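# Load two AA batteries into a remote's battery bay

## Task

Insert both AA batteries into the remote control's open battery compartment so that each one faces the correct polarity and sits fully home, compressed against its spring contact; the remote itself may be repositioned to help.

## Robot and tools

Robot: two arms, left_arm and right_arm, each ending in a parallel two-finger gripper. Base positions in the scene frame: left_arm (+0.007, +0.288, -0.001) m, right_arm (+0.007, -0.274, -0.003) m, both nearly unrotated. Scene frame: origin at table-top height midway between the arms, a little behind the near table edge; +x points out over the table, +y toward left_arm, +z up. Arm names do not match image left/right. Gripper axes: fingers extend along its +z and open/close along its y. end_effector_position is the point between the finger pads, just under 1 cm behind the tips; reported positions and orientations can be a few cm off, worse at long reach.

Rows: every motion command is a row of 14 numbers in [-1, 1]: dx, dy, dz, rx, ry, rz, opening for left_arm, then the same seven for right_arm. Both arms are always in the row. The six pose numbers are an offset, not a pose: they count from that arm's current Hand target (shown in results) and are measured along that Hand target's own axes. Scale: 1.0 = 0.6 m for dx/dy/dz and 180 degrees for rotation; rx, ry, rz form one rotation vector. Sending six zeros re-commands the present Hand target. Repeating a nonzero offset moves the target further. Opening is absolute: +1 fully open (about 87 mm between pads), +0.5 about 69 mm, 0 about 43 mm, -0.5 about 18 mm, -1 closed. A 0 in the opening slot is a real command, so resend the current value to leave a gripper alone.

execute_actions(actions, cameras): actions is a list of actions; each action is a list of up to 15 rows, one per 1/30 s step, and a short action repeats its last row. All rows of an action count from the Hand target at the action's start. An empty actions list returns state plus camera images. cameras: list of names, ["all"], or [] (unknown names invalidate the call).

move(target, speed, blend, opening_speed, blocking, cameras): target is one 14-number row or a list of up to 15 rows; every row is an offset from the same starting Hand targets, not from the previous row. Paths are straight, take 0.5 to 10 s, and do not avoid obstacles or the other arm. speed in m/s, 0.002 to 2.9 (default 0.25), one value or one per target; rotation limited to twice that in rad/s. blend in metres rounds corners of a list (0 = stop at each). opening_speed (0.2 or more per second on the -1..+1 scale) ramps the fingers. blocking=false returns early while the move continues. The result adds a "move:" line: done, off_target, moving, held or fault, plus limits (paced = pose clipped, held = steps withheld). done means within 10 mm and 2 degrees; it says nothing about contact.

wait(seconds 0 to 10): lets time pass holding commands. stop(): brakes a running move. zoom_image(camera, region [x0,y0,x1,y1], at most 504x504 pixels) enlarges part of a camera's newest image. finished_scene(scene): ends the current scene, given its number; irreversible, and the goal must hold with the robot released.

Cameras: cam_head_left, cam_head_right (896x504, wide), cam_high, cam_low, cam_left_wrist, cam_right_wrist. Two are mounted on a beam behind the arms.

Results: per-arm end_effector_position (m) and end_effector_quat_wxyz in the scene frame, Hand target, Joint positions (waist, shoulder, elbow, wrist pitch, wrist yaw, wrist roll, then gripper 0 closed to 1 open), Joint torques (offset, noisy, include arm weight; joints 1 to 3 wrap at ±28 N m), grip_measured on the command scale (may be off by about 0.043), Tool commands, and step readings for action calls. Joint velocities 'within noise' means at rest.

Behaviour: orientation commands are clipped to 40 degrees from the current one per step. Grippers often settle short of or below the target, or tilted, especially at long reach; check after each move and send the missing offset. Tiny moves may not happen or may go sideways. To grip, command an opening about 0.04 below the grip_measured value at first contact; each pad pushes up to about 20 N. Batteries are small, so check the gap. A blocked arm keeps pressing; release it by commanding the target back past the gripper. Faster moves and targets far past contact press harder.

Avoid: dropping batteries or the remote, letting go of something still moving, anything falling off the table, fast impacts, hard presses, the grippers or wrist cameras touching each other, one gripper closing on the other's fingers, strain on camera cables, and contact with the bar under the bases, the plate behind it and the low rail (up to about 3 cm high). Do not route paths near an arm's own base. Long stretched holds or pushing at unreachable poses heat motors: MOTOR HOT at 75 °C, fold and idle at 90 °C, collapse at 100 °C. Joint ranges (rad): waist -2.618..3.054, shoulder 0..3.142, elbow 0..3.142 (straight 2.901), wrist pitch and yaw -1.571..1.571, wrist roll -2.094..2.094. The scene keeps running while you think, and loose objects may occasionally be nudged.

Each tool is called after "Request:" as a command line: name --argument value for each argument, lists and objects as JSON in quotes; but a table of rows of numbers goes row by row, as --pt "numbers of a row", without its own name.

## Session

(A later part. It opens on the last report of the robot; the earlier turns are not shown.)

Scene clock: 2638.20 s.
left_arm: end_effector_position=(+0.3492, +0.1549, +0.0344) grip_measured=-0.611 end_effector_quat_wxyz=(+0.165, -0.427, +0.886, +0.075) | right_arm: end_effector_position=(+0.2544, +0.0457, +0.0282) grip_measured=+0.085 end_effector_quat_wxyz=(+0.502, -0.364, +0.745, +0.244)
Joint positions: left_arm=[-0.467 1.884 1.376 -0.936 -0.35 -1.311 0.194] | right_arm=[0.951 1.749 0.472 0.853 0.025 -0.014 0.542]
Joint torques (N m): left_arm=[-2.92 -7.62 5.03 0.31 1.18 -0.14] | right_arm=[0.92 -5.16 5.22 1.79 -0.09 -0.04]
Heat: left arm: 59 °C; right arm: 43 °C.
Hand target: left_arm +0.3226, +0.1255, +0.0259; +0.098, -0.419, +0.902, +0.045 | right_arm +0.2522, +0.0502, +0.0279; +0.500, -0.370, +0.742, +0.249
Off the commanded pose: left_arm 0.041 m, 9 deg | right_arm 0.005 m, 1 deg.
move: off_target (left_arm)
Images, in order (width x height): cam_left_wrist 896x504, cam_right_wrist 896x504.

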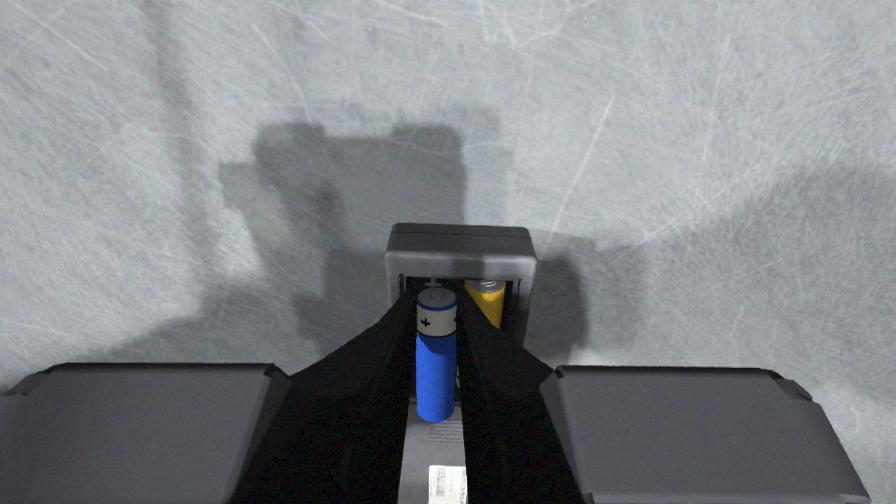

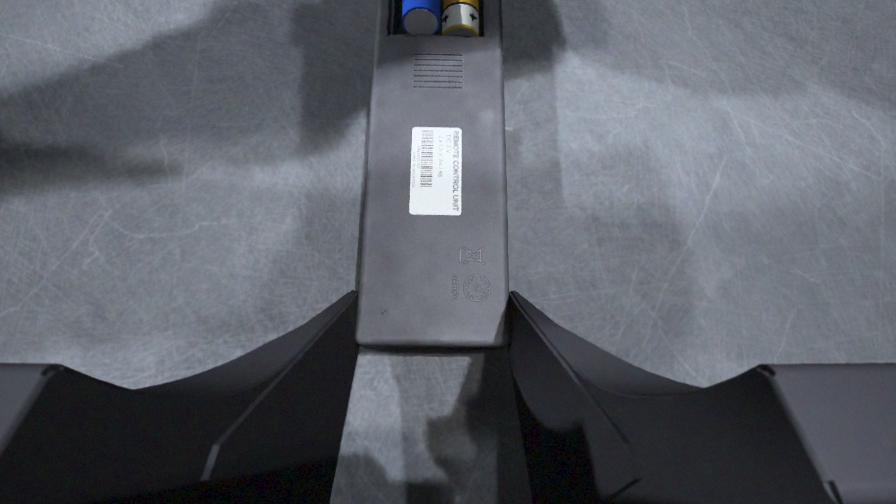

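Request:
move --pt "-0.0810 -0.0023 -0.0438 0 0 0 -0.66 0 0 0 0 0 0 0.0" --pt "-0.0930 -0.0023 -0.1000 0 0 0 -0.66 0 0 0 0 0 0 0.0" --speed 0.08 --blend 0.003 --cameras '["cam_left_wrist", "cam_right_wrist", "cam_low"]'

Request:
zoom_image --camera "cam_low" --region '[430, 220, 530, 320]'

Scene clock: 2671.37 s.
left_arm: end_effector_position=(+0.3500, +0.1582, +0.0893) grip_measured=-0.611 end_effector_quat_wxyz=(+0.103, -0.421, +0.900, +0.051) | right_arm: end_effector_position=(+0.2544, +0.0457, +0.0282) grip_measured=+0.085 end_effector_quat_wxyz=(+0.502, -0.364, +0.745, +0.244)
Joint positions: left_arm=[-0.394 1.884 1.604 -1.192 -0.215 -1.227 0.195] | right_arm=[0.951 1.749 0.472 0.853 0.025 -0.014 0.542]
Joint torques (N m): left_arm=[0.53 -8.06 9.57 0.31 0 0.11] | right_arm=[0.95 -5.16 5.2 1.79 -0.09 -0.05]
Heat: left arm: 61 °C; right arm: 43 °C.
Hand target: left_arm +0.3504, +0.1563, +0.0964; +0.098, -0.419, +0.902, +0.045 | right_arm +0.2523, +0.0501, +0.0279; +0.500, -0.370, +0.742, +0.249
Off the commanded pose: left_arm 0.007 m, 1 deg | right_arm 0.005 m, 1 deg.
move: done
Images, in order (width x height): cam_low 896x504, cam_left_wrist 896x504, cam_right_wrist 896x504.

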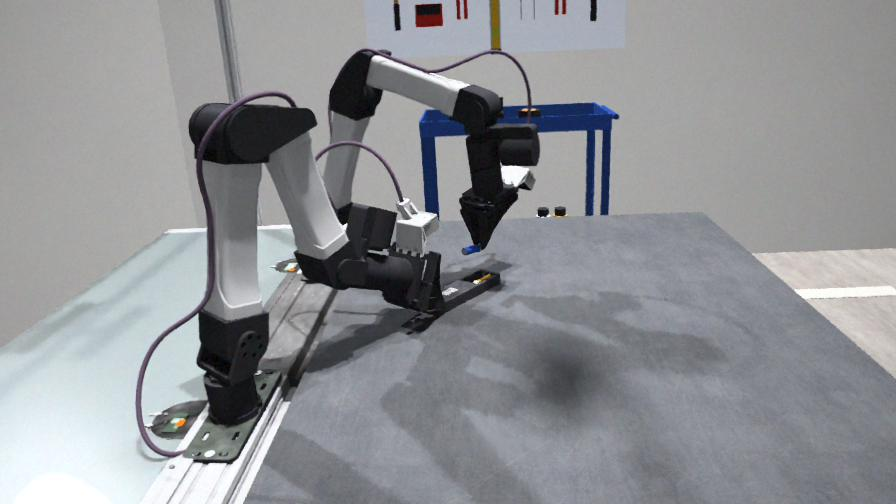

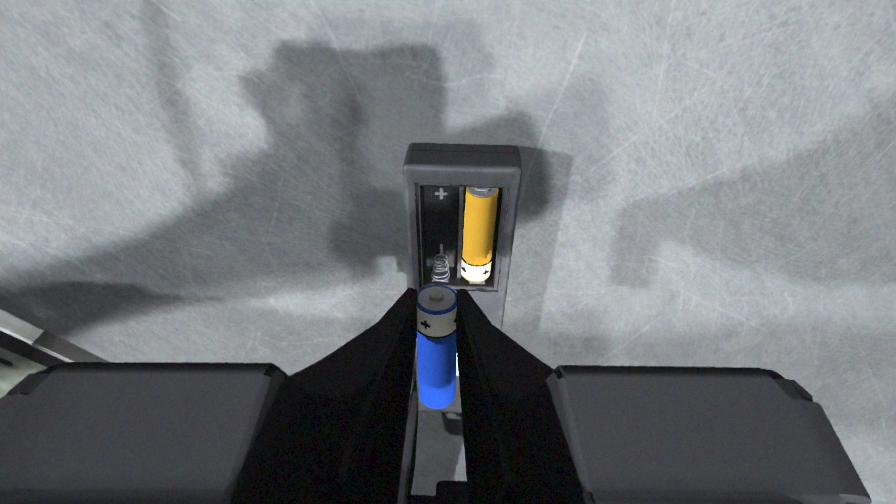

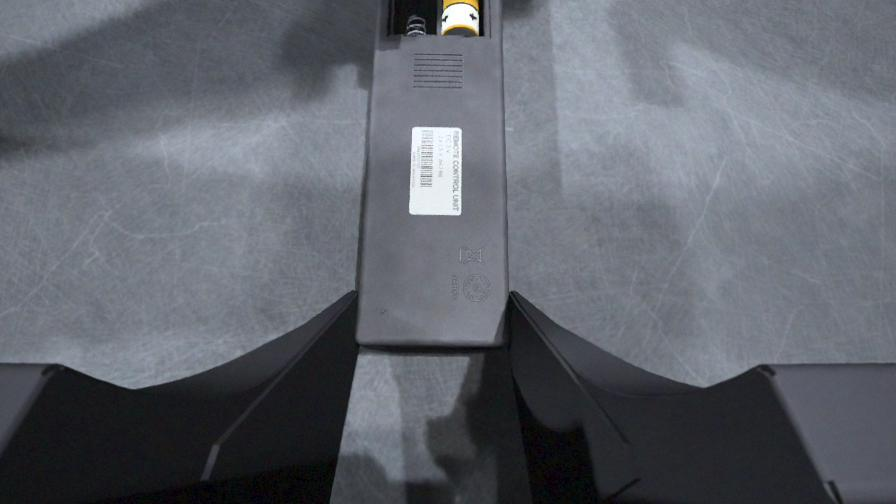

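Scaled by 5.040 from the camera's 896x504 image, which has a finer 1280x720 frame.

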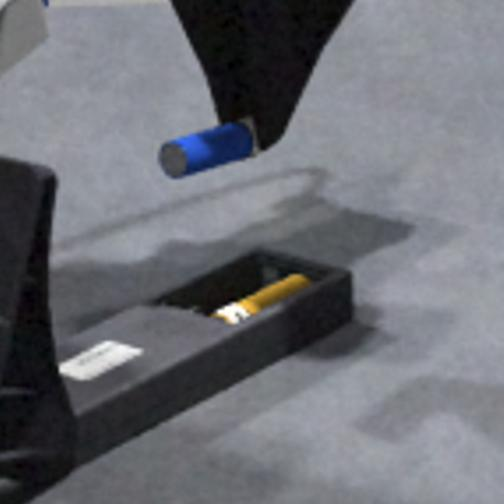

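Request:
move --target '[0.0023, 0.1582, 0.0358, -0.0006, -0.0591, -0.0008, -0.66, 0, 0, 0, 0, 0, 0, 0.0]' --speed 0.15 --cameras '["cam_left_wrist", "cam_low"]'

Request:
zoom_image --camera "cam_low" --region '[400, 200, 520, 320]'

Scene clock: 2689.07 s.
left_arm: end_effector_position=(+0.2780, +0.2160, +0.0714) grip_measured=-0.611 end_effector_quat_wxyz=(+0.166, -0.413, +0.891, +0.087) | right_arm: end_effector_position=(+0.2544, +0.0457, +0.0282) grip_measured=+0.085 end_effector_quat_wxyz=(+0.502, -0.364, +0.745, +0.244)
Joint positions: left_arm=[-0.383 1.525 1.105 -1.004 -0.357 -1.196 0.195] | right_arm=[0.951 1.749 0.472 0.853 0.025 -0.014 0.542]
Joint torques (N m): left_arm=[0.75 -7.08 5.46 0.86 -0.37 0.1] | right_arm=[0.96 -5.19 5.2 1.79 -0.08 -0.04]
Heat: left arm: 62 °C; right arm: 43 °C.
Hand target: left_arm +0.2800, +0.2201, +0.0751; +0.181, -0.414, +0.888, +0.085 | right_arm +0.2523, +0.0501, +0.0279; +0.500, -0.370, +0.742, +0.249
Off the commanded pose: left_arm 0.006 m, 2 deg | right_arm 0.005 m, 1 deg.
move: done
Images, in order (width x height): cam_low 896x504, cam_left_wrist 896x504.

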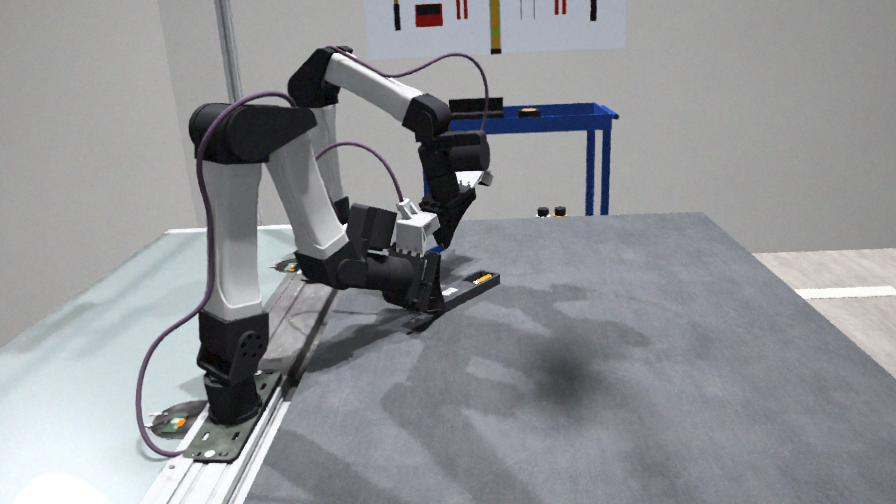

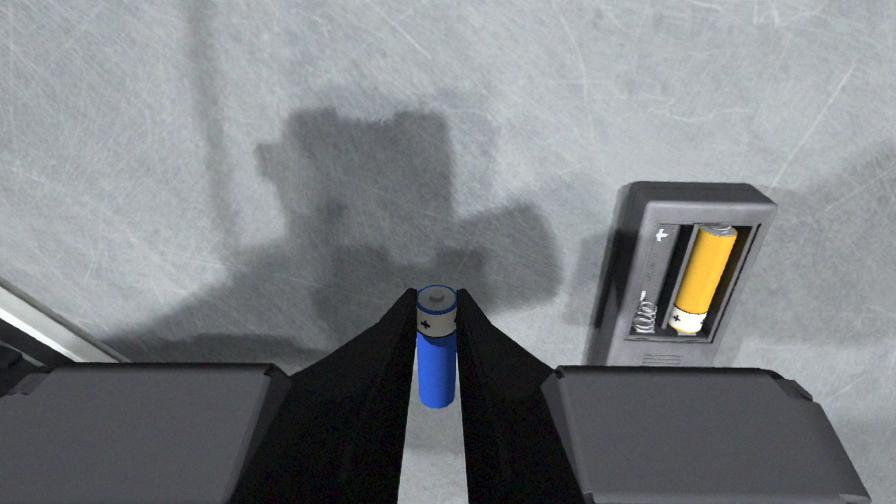

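Scaled by 4.200 from the camera's 896x504 image, which has a finer 1280x720 frame.

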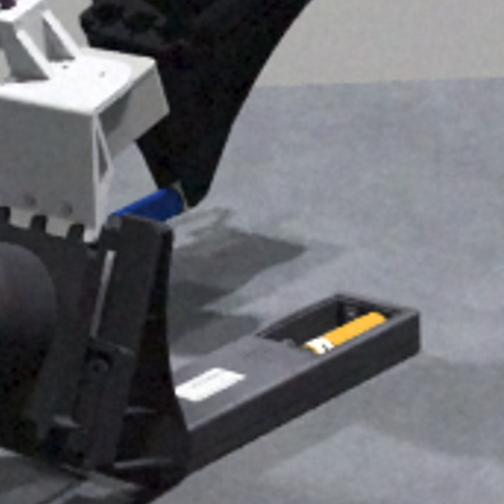

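Request:
move --target '[0.0381, 0, 0.0898, 0, 0, 0, -0.66, 0, 0, 0, 0, 0, 0, 0.0]' --speed 0.07 --cameras '["cam_left_wrist"]'

Scene clock: 2694.07 s.
left_arm: end_effector_position=(+0.2775, +0.2165, +0.0203) grip_measured=-0.611 end_effector_quat_wxyz=(+0.173, -0.413, +0.890, +0.081) | right_arm: end_effector_position=(+0.2544, +0.0457, +0.0282) grip_measured=+0.085 end_effector_quat_wxyz=(+0.502, -0.364, +0.745, +0.244)
Joint positions: left_arm=[-0.383 1.568 0.932 -0.769 -0.358 -1.193 0.195] | right_arm=[0.951 1.749 0.472 0.853 0.025 -0.014 0.542]
Joint torques (N m): left_arm=[0.73 -4.82 5.12 0.98 -0.37 0.09] | right_arm=[0.94 -5.16 5.22 1.78 -0.09 -0.05]
Heat: left arm: 61 °C; right arm: 43 °C.
Hand target: left_arm +0.2800, +0.2201, +0.0165; +0.181, -0.414, +0.888, +0.085 | right_arm +0.2523, +0.0501, +0.0279; +0.500, -0.370, +0.742, +0.249
Off the commanded pose: left_arm 0.006 m, 1 deg | right_arm 0.005 m, 1 deg.
move: done
Images, in order (width x height): cam_left_wrist 896x504.

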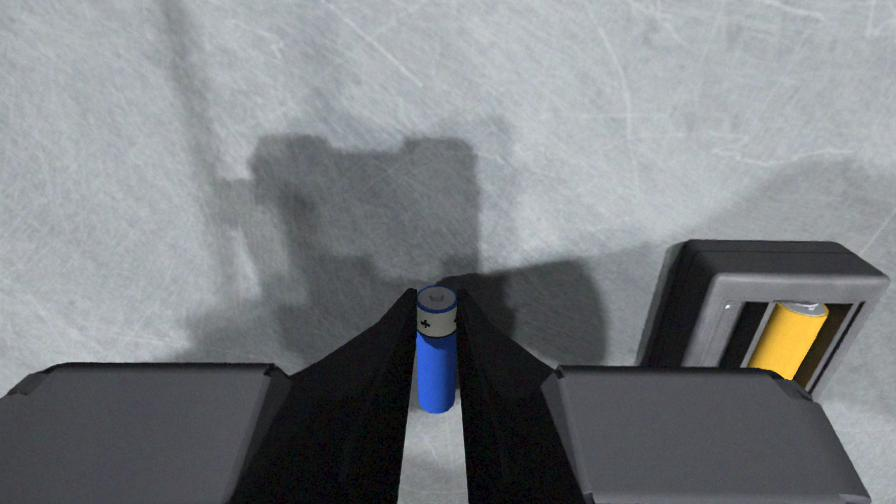

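Request:
move --target '[0, 0, 0, 0, 0, 0, -0.1, 0, 0, 0, 0, 0, 0, 0.0]' --speed 0.07 --opening_speed 0.5 --cameras '["cam_left_wrist"]'

Scene clock: 2698.00 s.
left_arm: end_effector_position=(+0.2798, +0.2157, +0.0205) grip_measured=-0.100 end_effector_quat_wxyz=(+0.177, -0.414, +0.890, +0.078) | right_arm: end_effector_position=(+0.2544, +0.0457, +0.0282) grip_measured=+0.085 end_effector_quat_wxyz=(+0.502, -0.364, +0.745, +0.244)
Joint positions: left_arm=[-0.383 1.568 0.932 -0.759 -0.358 -1.193 0.45] | right_arm=[0.951 1.749 0.472 0.853 0.025 -0.014 0.542]
Joint torques (N m): left_arm=[0.77 -4.81 5.11 0.94 -0.38 0.1] | right_arm=[0.96 -5.2 5.19 1.79 -0.09 -0.04]
Heat: left arm: 60 °C; right arm: 43 °C.
Hand target: left_arm +0.2799, +0.2201, +0.0165; +0.181, -0.414, +0.888, +0.085 | right_arm +0.2523, +0.0501, +0.0279; +0.500, -0.370, +0.742, +0.249
Off the commanded pose: left_arm 0.006 m, 1 deg | right_arm 0.005 m, 1 deg.
move: done
Images, in order (width x height): cam_left_wrist 896x504.

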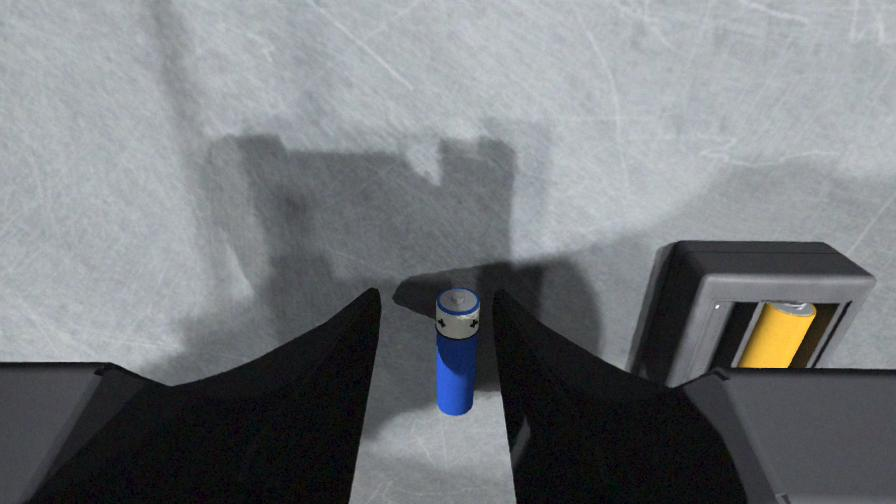

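Request:
move --target '[-0.0218, -0.0133, -0.0514, 0, 0.1944, 0, -0.1, 0, 0, 0, 0, 0, 0, 0.0]' --speed 0.1 --cameras '["cam_left_wrist"]'

Scene clock: 2707.03 s.
left_arm: end_effector_position=(+0.2841, +0.2165, +0.0449) grip_measured=-0.100 end_effector_quat_wxyz=(-0.087, -0.421, +0.902, -0.037) | right_arm: end_effector_position=(+0.2544, +0.0457, +0.0282) grip_measured=+0.085 end_effector_quat_wxyz=(+0.502, -0.364, +0.745, +0.244)
Joint positions: left_arm=[-0.076 1.829 1.282 -1.12 0.156 -0.905 0.45] | right_arm=[0.951 1.749 0.472 0.853 0.025 -0.014 0.542]
Joint torques (N m): left_arm=[0.83 -6.42 8.8 -0.01 0.23 0.09] | right_arm=[0.96 -5.18 5.19 1.78 -0.09 -0.04]
Heat: left arm: 59 °C; right arm: 43 °C.
Hand target: left_arm +0.2861, +0.2150, +0.0501; -0.094, -0.420, +0.901, -0.044 | right_arm +0.2523, +0.0501, +0.0279; +0.500, -0.370, +0.742, +0.249
Off the commanded pose: left_arm 0.006 m, 1 deg | right_arm 0.005 m, 1 deg.
move: done
Images, in order (width x height): cam_left_wrist 896x504.

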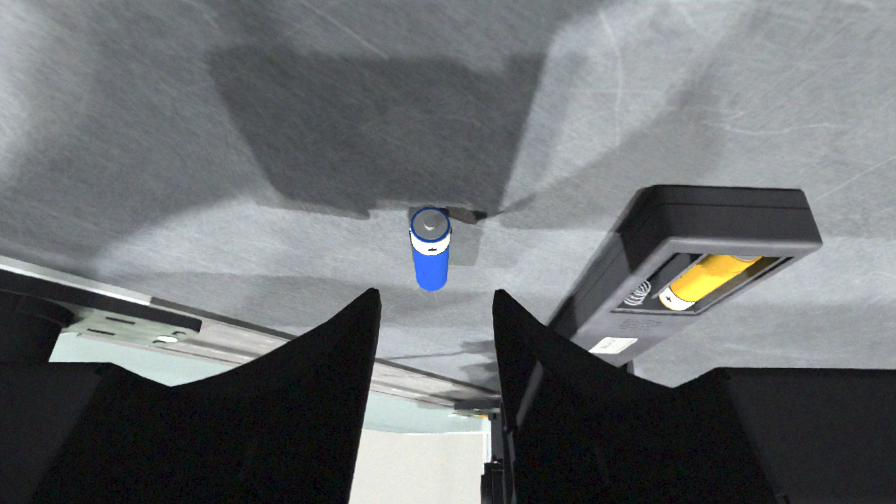

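Request:
move --target '[-0.0242, 0.0042, 0.046, 0, 0, 0, -0.1, 0, 0, 0, 0, 0, 0, 0.0]' --speed 0.08 --cameras '["cam_left_wrist"]'

Scene clock: 2721.20 s.
left_arm: end_effector_position=(+0.2908, +0.2238, +0.0233) grip_measured=-0.100 end_effector_quat_wxyz=(-0.089, -0.421, +0.902, -0.037) | right_arm: end_effector_position=(+0.2544, +0.0457, +0.0282) grip_measured=+0.085 end_effector_quat_wxyz=(+0.502, -0.364, +0.745, +0.244)
Joint positions: left_arm=[-0.052 1.886 1.266 -1.054 0.157 -0.88 0.45] | right_arm=[0.951 1.749 0.472 0.853 0.025 -0.014 0.542]
Joint torques (N m): left_arm=[0.91 -6.95 4.82 0.35 0.22 0.11] | right_arm=[0.96 -5.16 5.19 1.79 -0.09 -0.04]
Heat: left arm: 59 °C; right arm: 43 °C.
Hand target: left_arm +0.2897, +0.2231, +0.0201; -0.095, -0.421, +0.901, -0.044 | right_arm +0.2523, +0.0501, +0.0279; +0.500, -0.370, +0.742, +0.249
Off the commanded pose: left_arm 0.003 m, 1 deg | right_arm 0.005 m, 1 deg.
move: done
Images, in order (width x height): cam_left_wrist 896x504.

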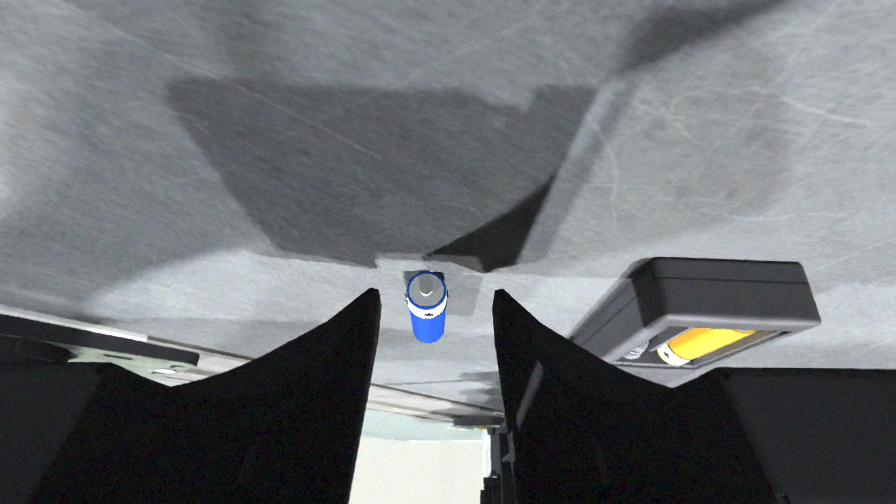

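Request:
move --target '[-0.0107, 0.0067, 0.0062, 0, 0, 0, -0.1, 0, 0, 0, 0, 0, 0, 0.0]' --speed 0.08 --cameras '["cam_left_wrist"]'

Scene clock: 2730.20 s.
left_arm: end_effector_position=(+0.2918, +0.2301, +0.0193) grip_measured=-0.100 end_effector_quat_wxyz=(-0.088, -0.421, +0.902, -0.039) | right_arm: end_effector_position=(+0.2544, +0.0457, +0.0282) grip_measured=+0.085 end_effector_quat_wxyz=(+0.502, -0.364, +0.745, +0.244)
Joint positions: left_arm=[-0.032 1.894 1.26 -1.04 0.157 -0.86 0.45] | right_arm=[0.951 1.749 0.472 0.853 0.025 -0.014 0.542]
Joint torques (N m): left_arm=[0.87 -6.75 4.68 0.34 0.21 0.07] | right_arm=[0.98 -5.2 5.23 1.8 -0.1 -0.04]
Heat: left arm: 58 °C; right arm: 43 °C.
Hand target: left_arm +0.2902, +0.2299, +0.0151; -0.094, -0.420, +0.901, -0.044 | right_arm +0.2523, +0.0501, +0.0279; +0.500, -0.370, +0.742, +0.249
Off the commanded pose: left_arm 0.005 m, 1 deg | right_arm 0.005 m, 1 deg.
move: done
Images, in order (width x height): cam_left_wrist 896x504.

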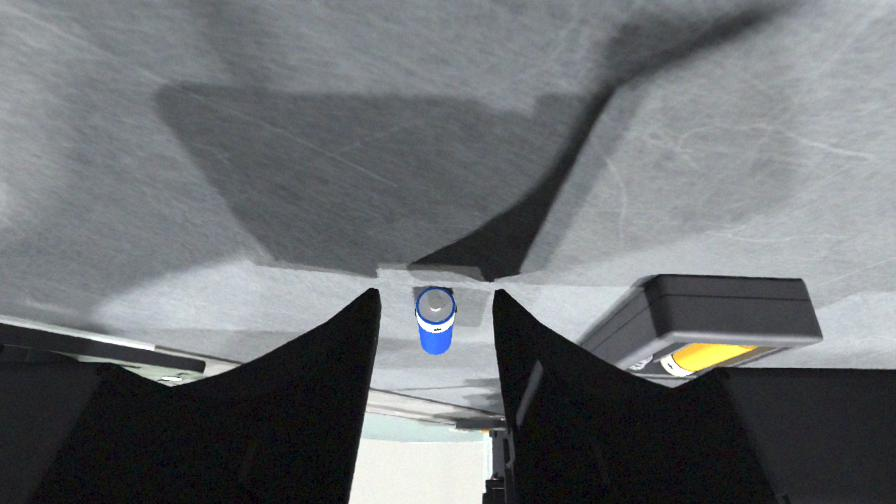

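Request:
move --target '[0, 0, 0, 0, 0, 0, -0.66, 0, 0, 0, 0, 0, 0, 0.0]' --speed 0.08 --opening_speed 0.5 --cameras '["cam_left_wrist"]'

Scene clock: 2736.27 s.
left_arm: end_effector_position=(+0.2918, +0.2301, +0.0193) grip_measured=-0.660 end_effector_quat_wxyz=(-0.088, -0.421, +0.902, -0.039) | right_arm: end_effector_position=(+0.2544, +0.0457, +0.0282) grip_measured=+0.085 end_effector_quat_wxyz=(+0.502, -0.364, +0.745, +0.244)
Joint positions: left_arm=[-0.032 1.894 1.26 -1.04 0.157 -0.859 0.17] | right_arm=[0.951 1.749 0.472 0.853 0.025 -0.014 0.542]
Joint torques (N m): left_arm=[0.81 -6.76 4.7 0.35 0.21 0.12] | right_arm=[0.95 -5.18 5.2 1.79 -0.09 -0.03]
Heat: left arm: 58 °C; right arm: 43 °C.
Hand target: left_arm +0.2901, +0.2299, +0.0151; -0.095, -0.420, +0.901, -0.044 | right_arm +0.2523, +0.0501, +0.0279; +0.500, -0.370, +0.742, +0.249
Off the commanded pose: left_arm 0.005 m, 1 deg | right_arm 0.005 m, 1 deg.
move: done
Images, in order (width x height): cam_left_wrist 896x504.

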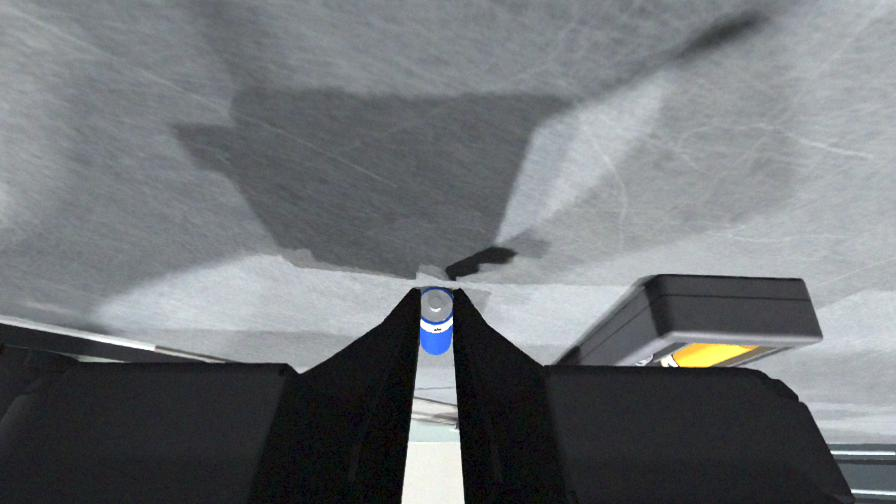

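Request:
move --pt "0 0 0 0 0 0 -0.3 0 0 0 0 0 0 0.0" --pt "-0.0017 0 0.0083 0 0 0 -0.3 0 0 0 0 0 0 0.0" --speed 0.05 --cameras '["cam_left_wrist", "cam_high"]'

Request:
zoom_image --camera "cam_left_wrist" --region '[370, 240, 500, 370]'

Scene clock: 2753.70 s.
left_arm: end_effector_position=(+0.2916, +0.2302, +0.0141) grip_measured=-0.300 end_effector_quat_wxyz=(-0.089, -0.421, +0.902, -0.039) | right_arm: end_effector_position=(+0.2544, +0.0457, +0.0282) grip_measured=+0.085 end_effector_quat_wxyz=(+0.502, -0.364, +0.745, +0.244)
Joint positions: left_arm=[-0.032 1.903 1.248 -1.022 0.157 -0.859 0.35] | right_arm=[0.951 1.749 0.472 0.853 0.025 -0.014 0.542]
Joint torques (N m): left_arm=[0.83 -6.87 4.67 0.39 0.21 0.11] | right_arm=[0.98 -5.16 5.24 1.79 -0.09 -0.03]
Heat: left arm: 58 °C; right arm: 43 °C.
Hand target: left_arm +0.2901, +0.2298, +0.0100; -0.094, -0.420, +0.901, -0.044 | right_arm +0.2523, +0.0501, +0.0279; +0.500, -0.370, +0.742, +0.249
Off the commanded pose: left_arm 0.004 m, 1 deg | right_arm 0.005 m, 1 deg.
move: done
Images, in order (width x height): cam_high 896x504, cam_left_wrist 896x504.

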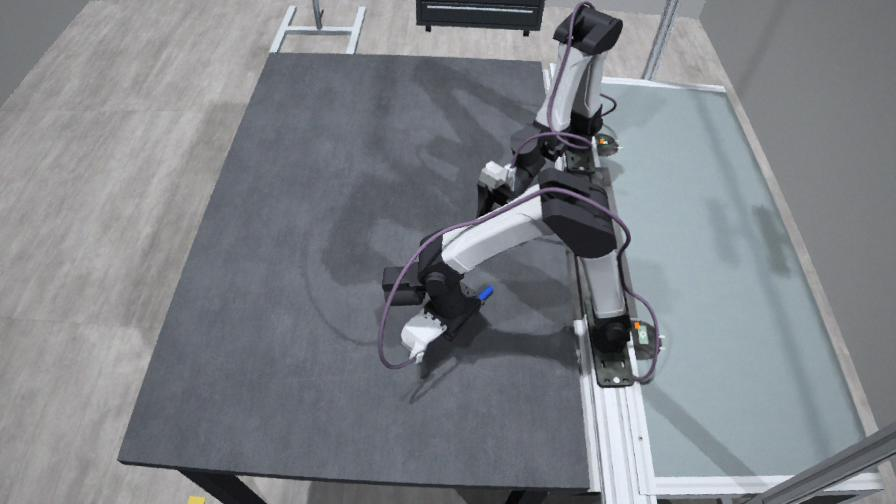

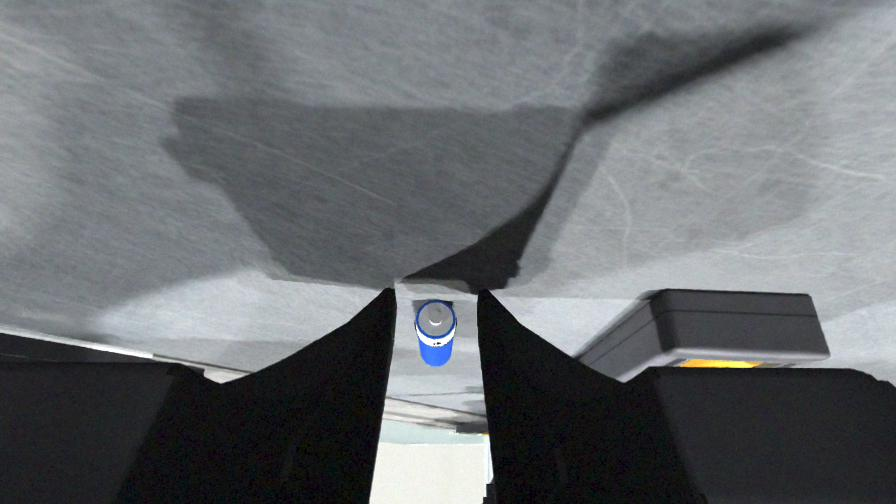

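Scaled by 3.877 from the camera's 896x504 image, which has a finer 1280x720 frame.

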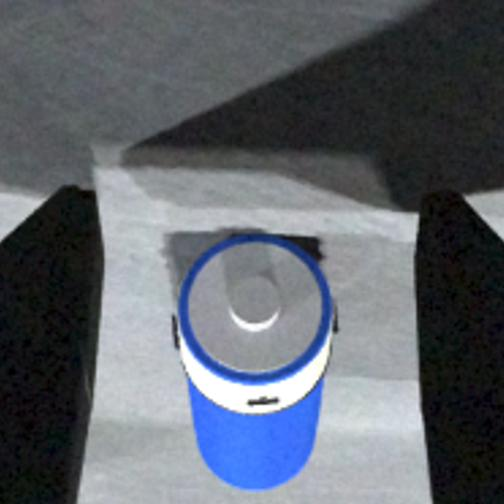

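Request:
move --target '[0.0374, 0, 0.0079, 0, 0, 0, -0.1, 0, 0, 0, 0, 0, 0, 0.0]' --speed 0.06 --cameras '["cam_left_wrist"]'

Request:
zoom_image --camera "cam_left_wrist" --region '[370, 240, 500, 370]'

Scene clock: 2775.77 s.
left_arm: end_effector_position=(+0.2745, +0.2131, +0.0114) grip_measured=-0.100 end_effector_quat_wxyz=(-0.105, -0.418, +0.902, -0.042) | right_arm: end_effector_position=(+0.2544, +0.0457, +0.0282) grip_measured=+0.085 end_effector_quat_wxyz=(+0.502, -0.364, +0.745, +0.244)
Joint positions: left_arm=[-0.077 1.875 1.187 -1.008 0.182 -0.895 0.45] | right_arm=[0.951 1.749 0.472 0.853 0.025 -0.014 0.542]
Joint torques (N m): left_arm=[-0.32 -8.34 3.74 0.47 0.02 -0.11] | right_arm=[0.95 -5.18 5.22 1.79 -0.09 -0.05]
Heat: left arm: 57 °C; right arm: 43 °C.
Hand target: left_arm +0.2754, +0.2123, +0.0100; -0.094, -0.420, +0.901, -0.044 | right_arm +0.2523, +0.0501, +0.0279; +0.500, -0.370, +0.742, +0.249
Off the commanded pose: left_arm 0.002 m, 1 deg | right_arm 0.005 m, 1 deg.
move: done
Images, in order (width x height): cam_left_wrist 896x504.

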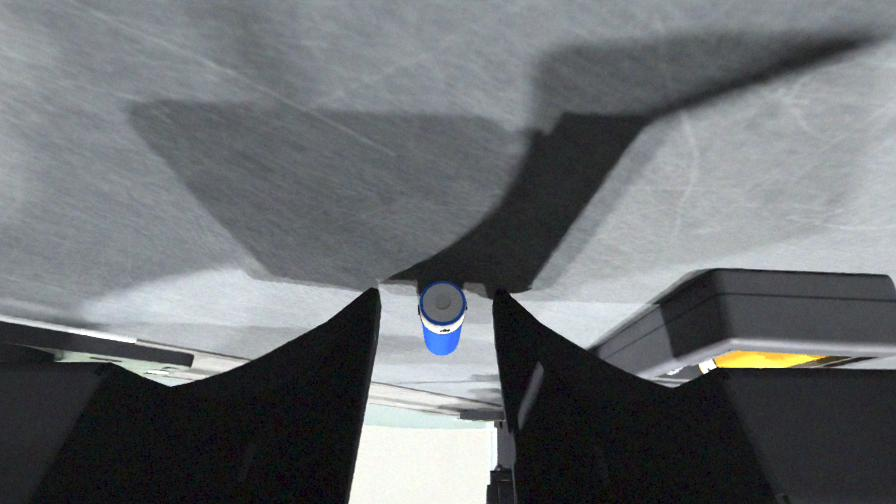

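Scaled by 3.877 from the camera's 896x504 image, which has a finer 1280x720 frame.

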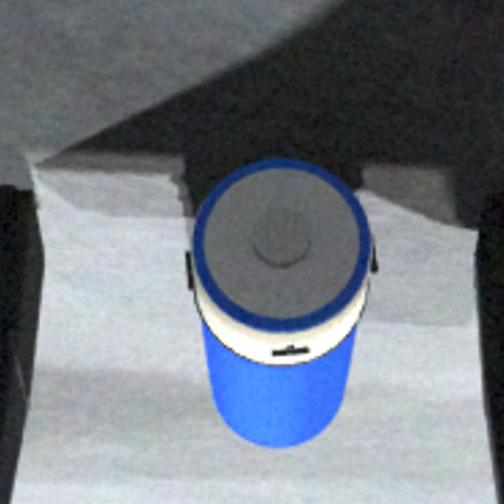

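Request:
move --target '[0, 0, 0, 0, 0, 0, -0.66, 0, 0, 0, 0, 0, 0, 0.0]' --speed 0.08 --opening_speed 0.5 --cameras '["cam_left_wrist"]'

Scene clock: 2781.53 s.
left_arm: end_effector_position=(+0.2769, +0.2114, +0.0111) grip_measured=-0.600 end_effector_quat_wxyz=(-0.102, -0.418, +0.901, -0.047) | right_arm: end_effector_position=(+0.2544, +0.0457, +0.0282) grip_measured=+0.085 end_effector_quat_wxyz=(+0.502, -0.364, +0.745, +0.244)
Joint positions: left_arm=[-0.078 1.875 1.186 -0.997 0.188 -0.898 0.2] | right_arm=[0.951 1.749 0.472 0.853 0.025 -0.014 0.542]
Joint torques (N m): left_arm=[-0.08 -8.38 3.66 0.38 -0.03 -0.05] | right_arm=[0.94 -5.18 5.16 1.79 -0.09 -0.04]
Heat: left arm: 57 °C; right arm: 43 °C.
Hand target: left_arm +0.2753, +0.2123, +0.0099; -0.095, -0.420, +0.901, -0.044 | right_arm +0.2523, +0.0501, +0.0279; +0.500, -0.370, +0.742, +0.249
Off the commanded pose: left_arm 0.002 m, 1 deg | right_arm 0.005 m, 1 deg.
move: done
Images, in order (width x height): cam_left_wrist 896x504.

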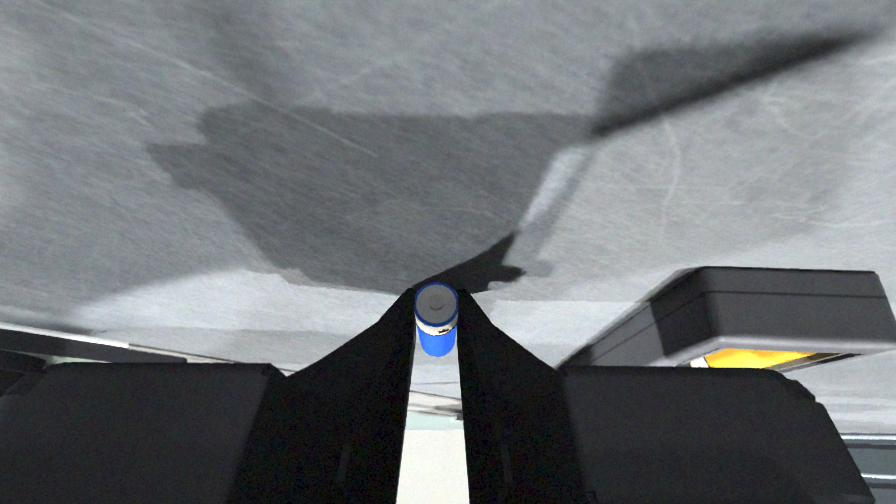

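Request:
move --pt "0.0207 0 -0.0977 0 0 0 -0.66 0 0 0 0 0 0 0.0" --pt "0.0075 -0.1532 -0.1260 0 -0.089 0 -0.66 0 0 0 0 0 0 0.0" --speed '[0.08, 0.15]' --blend '[0.02, 0]' --cameras '["cam_left_wrist", "cam_right_wrist"]'

Request:
zoom_image --camera "cam_left_wrist" --region '[350, 120, 590, 400]'

Scene clock: 2795.50 s.
left_arm: end_effector_position=(+0.3510, +0.1610, +0.0808) grip_measured=-0.600 end_effector_quat_wxyz=(+0.031, -0.419, +0.908, +0.009) | right_arm: end_effector_position=(+0.2544, +0.0457, +0.0282) grip_measured=+0.085 end_effector_quat_wxyz=(+0.502, -0.364, +0.745, +0.244)
Joint positions: left_arm=[-0.308 1.934 1.63 -1.204 -0.049 -1.137 0.2] | right_arm=[0.951 1.749 0.472 0.853 0.025 -0.014 0.542]
Joint torques (N m): left_arm=[0.12 -7.69 9.7 0.29 -0.17 -0.09] | right_arm=[0.98 -5.14 5.18 1.78 -0.1 -0.05]
Heat: left arm: 58 °C; right arm: 43 °C.
Hand target: left_arm +0.3530, +0.1619, +0.0850; +0.032, -0.422, +0.906, +0.015 | right_arm +0.2523, +0.0501, +0.0279; +0.500, -0.370, +0.742, +0.249
Off the commanded pose: left_arm 0.005 m, 1 deg | right_arm 0.005 m, 1 deg.
move: done
Images, in order (width x height): cam_left_wrist 896x504, cam_right_wrist 896x504.

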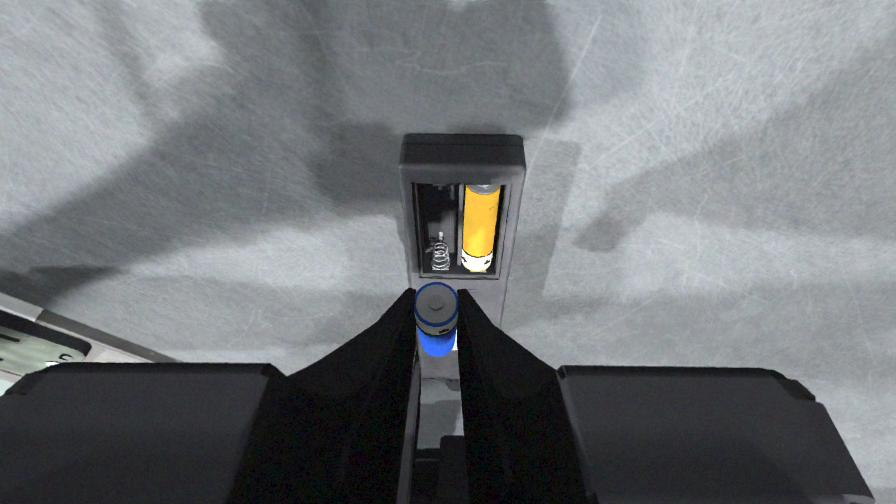

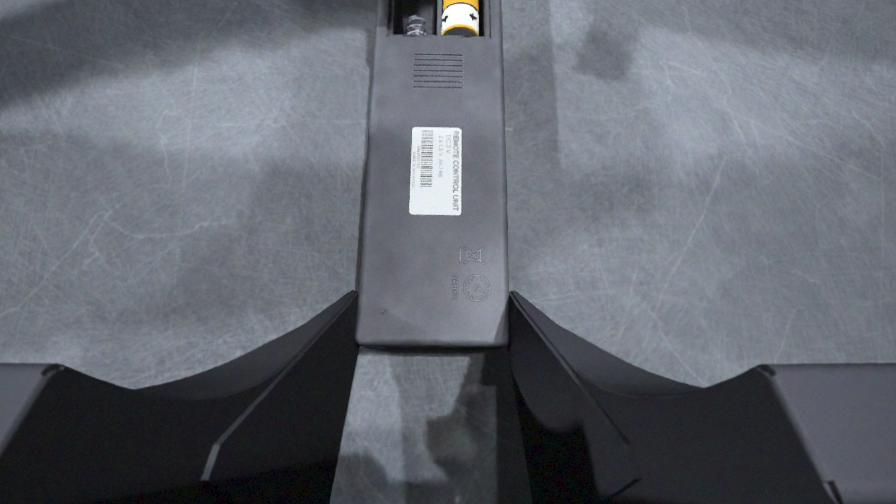

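Scaled by 1.800 from the camera's 896x504 image, which has a finer 1280x720 frame.

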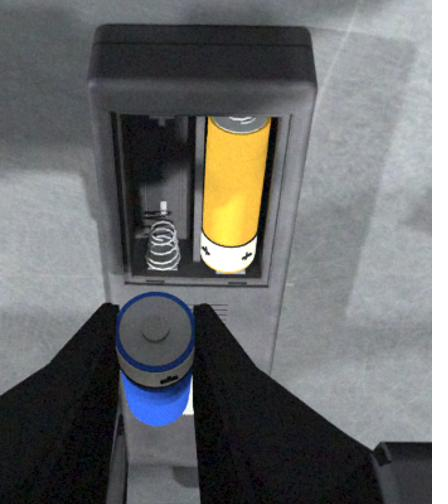

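Request:
move --target '[-0.0007, 0.0, 0.0857, 0, -0.0167, 0, -0.66, 0, 0, 0, 0, 0, 0, 0.0]' --speed 0.07 --cameras '["cam_left_wrist", "cam_right_wrist"]'

Request:
zoom_image --camera "cam_left_wrist" --region '[370, 200, 550, 400]'

Request:
zoom_image --camera "cam_right_wrist" --region '[370, 0, 510, 80]'

Scene clock: 2811.37 s.
left_arm: end_effector_position=(+0.3559, +0.1644, +0.0393) grip_measured=-0.600 end_effector_quat_wxyz=(+0.054, -0.420, +0.906, +0.021) | right_arm: end_effector_position=(+0.2542, +0.0459, +0.0282) grip_measured=+0.085 end_effector_quat_wxyz=(+0.502, -0.365, +0.745, +0.245)
Joint positions: left_arm=[-0.319 1.955 1.497 -1.031 -0.097 -1.149 0.2] | right_arm=[0.951 1.749 0.472 0.853 0.024 -0.014 0.542]
Joint torques (N m): left_arm=[-0.1 -7.91 5.34 0.73 -0.22 -0.05] | right_arm=[0.92 -5.16 5.19 1.79 -0.07 -0.05]
Heat: left arm: 59 °C; right arm: 43 °C.
Hand target: left_arm +0.3556, +0.1650, +0.0335; +0.056, -0.422, +0.904, +0.026 | right_arm +0.2522, +0.0502, +0.0279; +0.500, -0.370, +0.742, +0.249
Off the commanded pose: left_arm 0.006 m, 1 deg | right_arm 0.005 m, 1 deg.
move: done
Images, in order (width x height): cam_left_wrist 896x504, cam_right_wrist 896x504.

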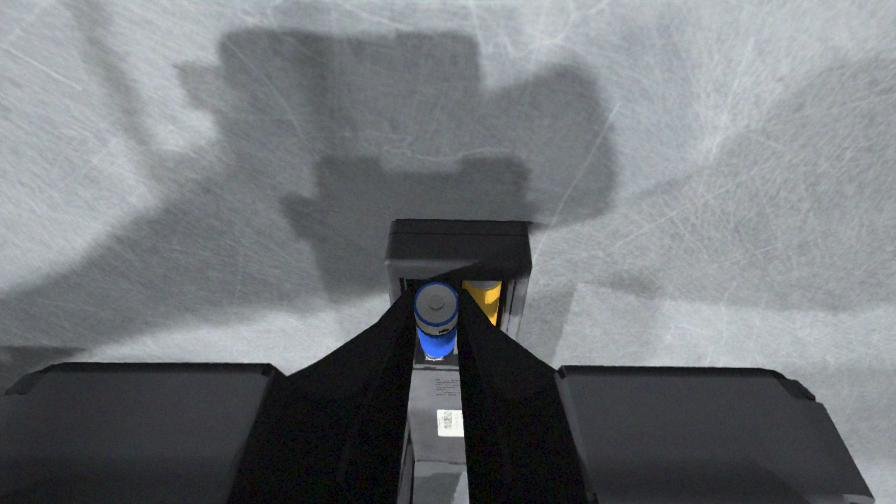

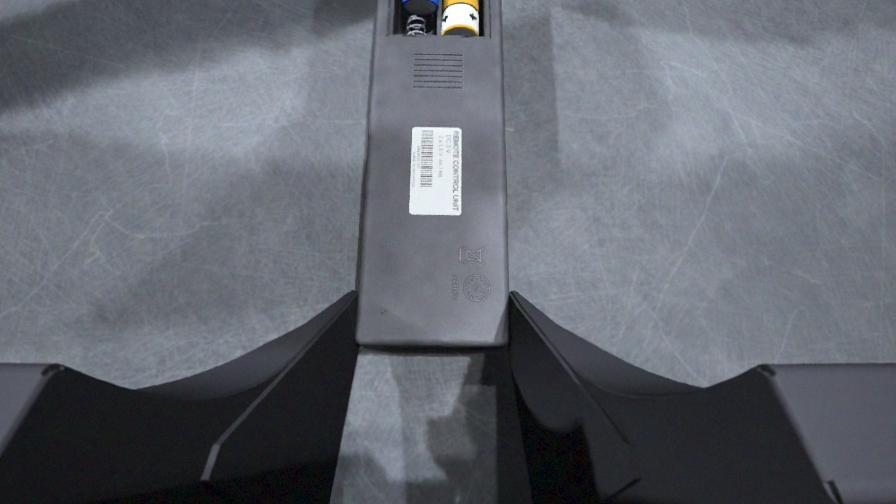

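Scaled by 2.520 from the camera's 896x504 image, which has a finer 1280x720 frame.

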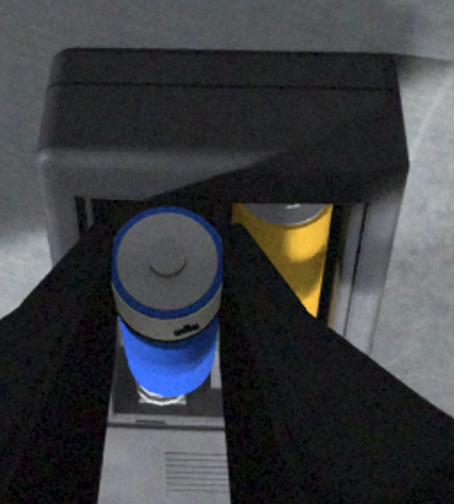

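Scaled by 3.600 from the camera's 896x504 image, which has a finer 1280x720 frame.

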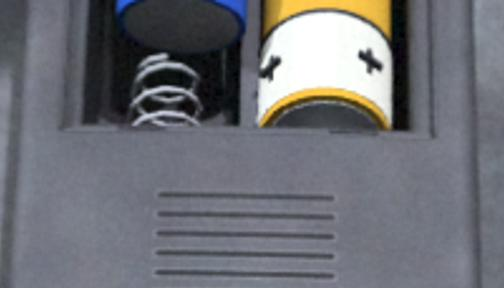

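Request:
move --pt "-0.0052 0.0035 -0.042 0 0 0 -0.66 0 0 0 0 0 0 0.0" --pt "0.0008 0.0035 0.0050 0 0 0 -0.66 0 0 0 0 0 0 0.0" --speed 0.06 --cameras '["cam_left_wrist", "cam_right_wrist"]'

Request:
zoom_image --camera "cam_left_wrist" --region '[370, 200, 550, 400]'

Request:
zoom_image --camera "cam_right_wrist" --region '[370, 0, 510, 80]'

Scene clock: 2823.50 s.
left_arm: end_effector_position=(+0.3537, +0.1651, +0.0355) grip_measured=-0.600 end_effector_quat_wxyz=(+0.052, -0.420, +0.906, +0.023) | right_arm: end_effector_position=(+0.2541, +0.0459, +0.0282) grip_measured=+0.085 end_effector_quat_wxyz=(+0.502, -0.365, +0.745, +0.245)
Joint positions: left_arm=[-0.319 1.955 1.482 -1.022 -0.097 -1.15 0.2] | right_arm=[0.951 1.749 0.472 0.853 0.023 -0.014 0.542]
Joint torques (N m): left_arm=[0.05 -8.18 5 0.78 -0.21 -0.01] | right_arm=[0.96 -5.18 5.19 1.78 -0.08 -0.05]
Heat: left arm: 58 °C; right arm: 43 °C.
Hand target: left_arm +0.3539, +0.1663, +0.0305; +0.056, -0.422, +0.905, +0.026 | right_arm +0.2522, +0.0502, +0.0279; +0.500, -0.370, +0.742, +0.249
Off the commanded pose: left_arm 0.005 m, 1 deg | right_arm 0.005 m, 1 deg.
move: done
Images, in order (width x height): cam_left_wrist 896x504, cam_right_wrist 896x504.

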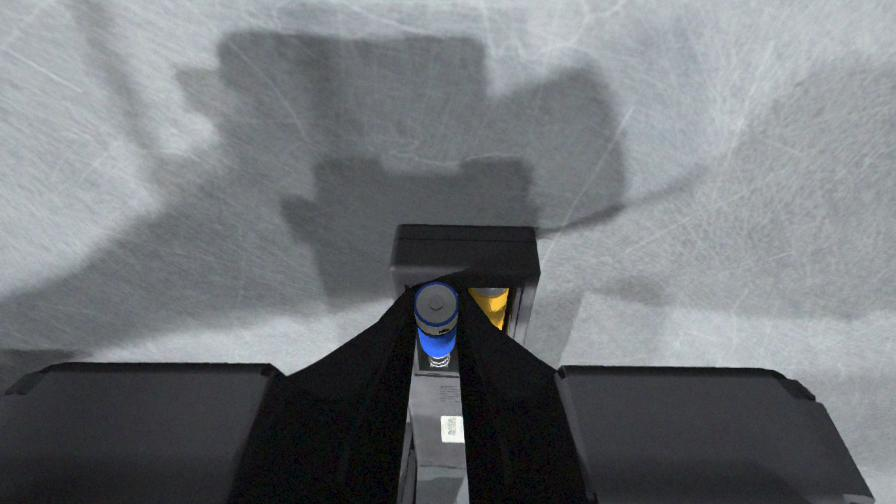

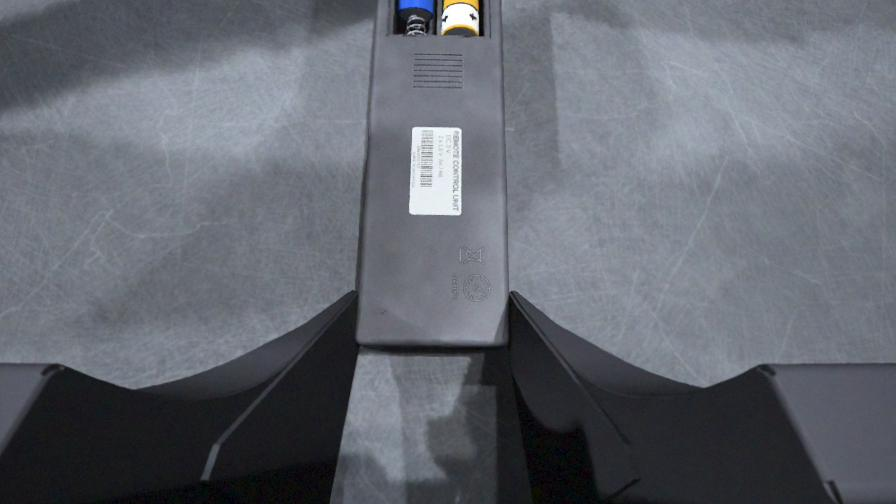

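Scaled by 2.520 from the camera's 896x504 image, which has a finer 1280x720 frame.

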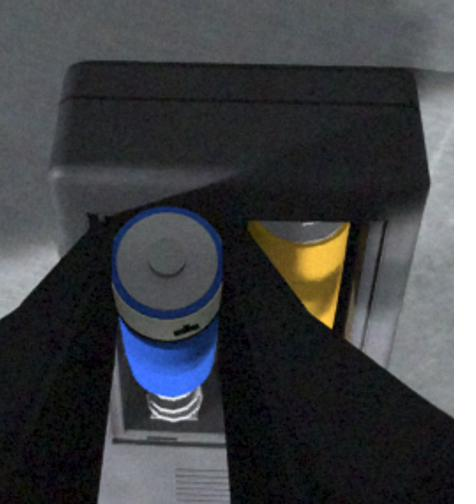

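Scaled by 3.600 from the camera's 896x504 image, which has a finer 1280x720 frame.

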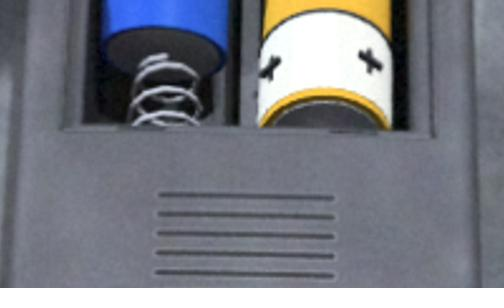

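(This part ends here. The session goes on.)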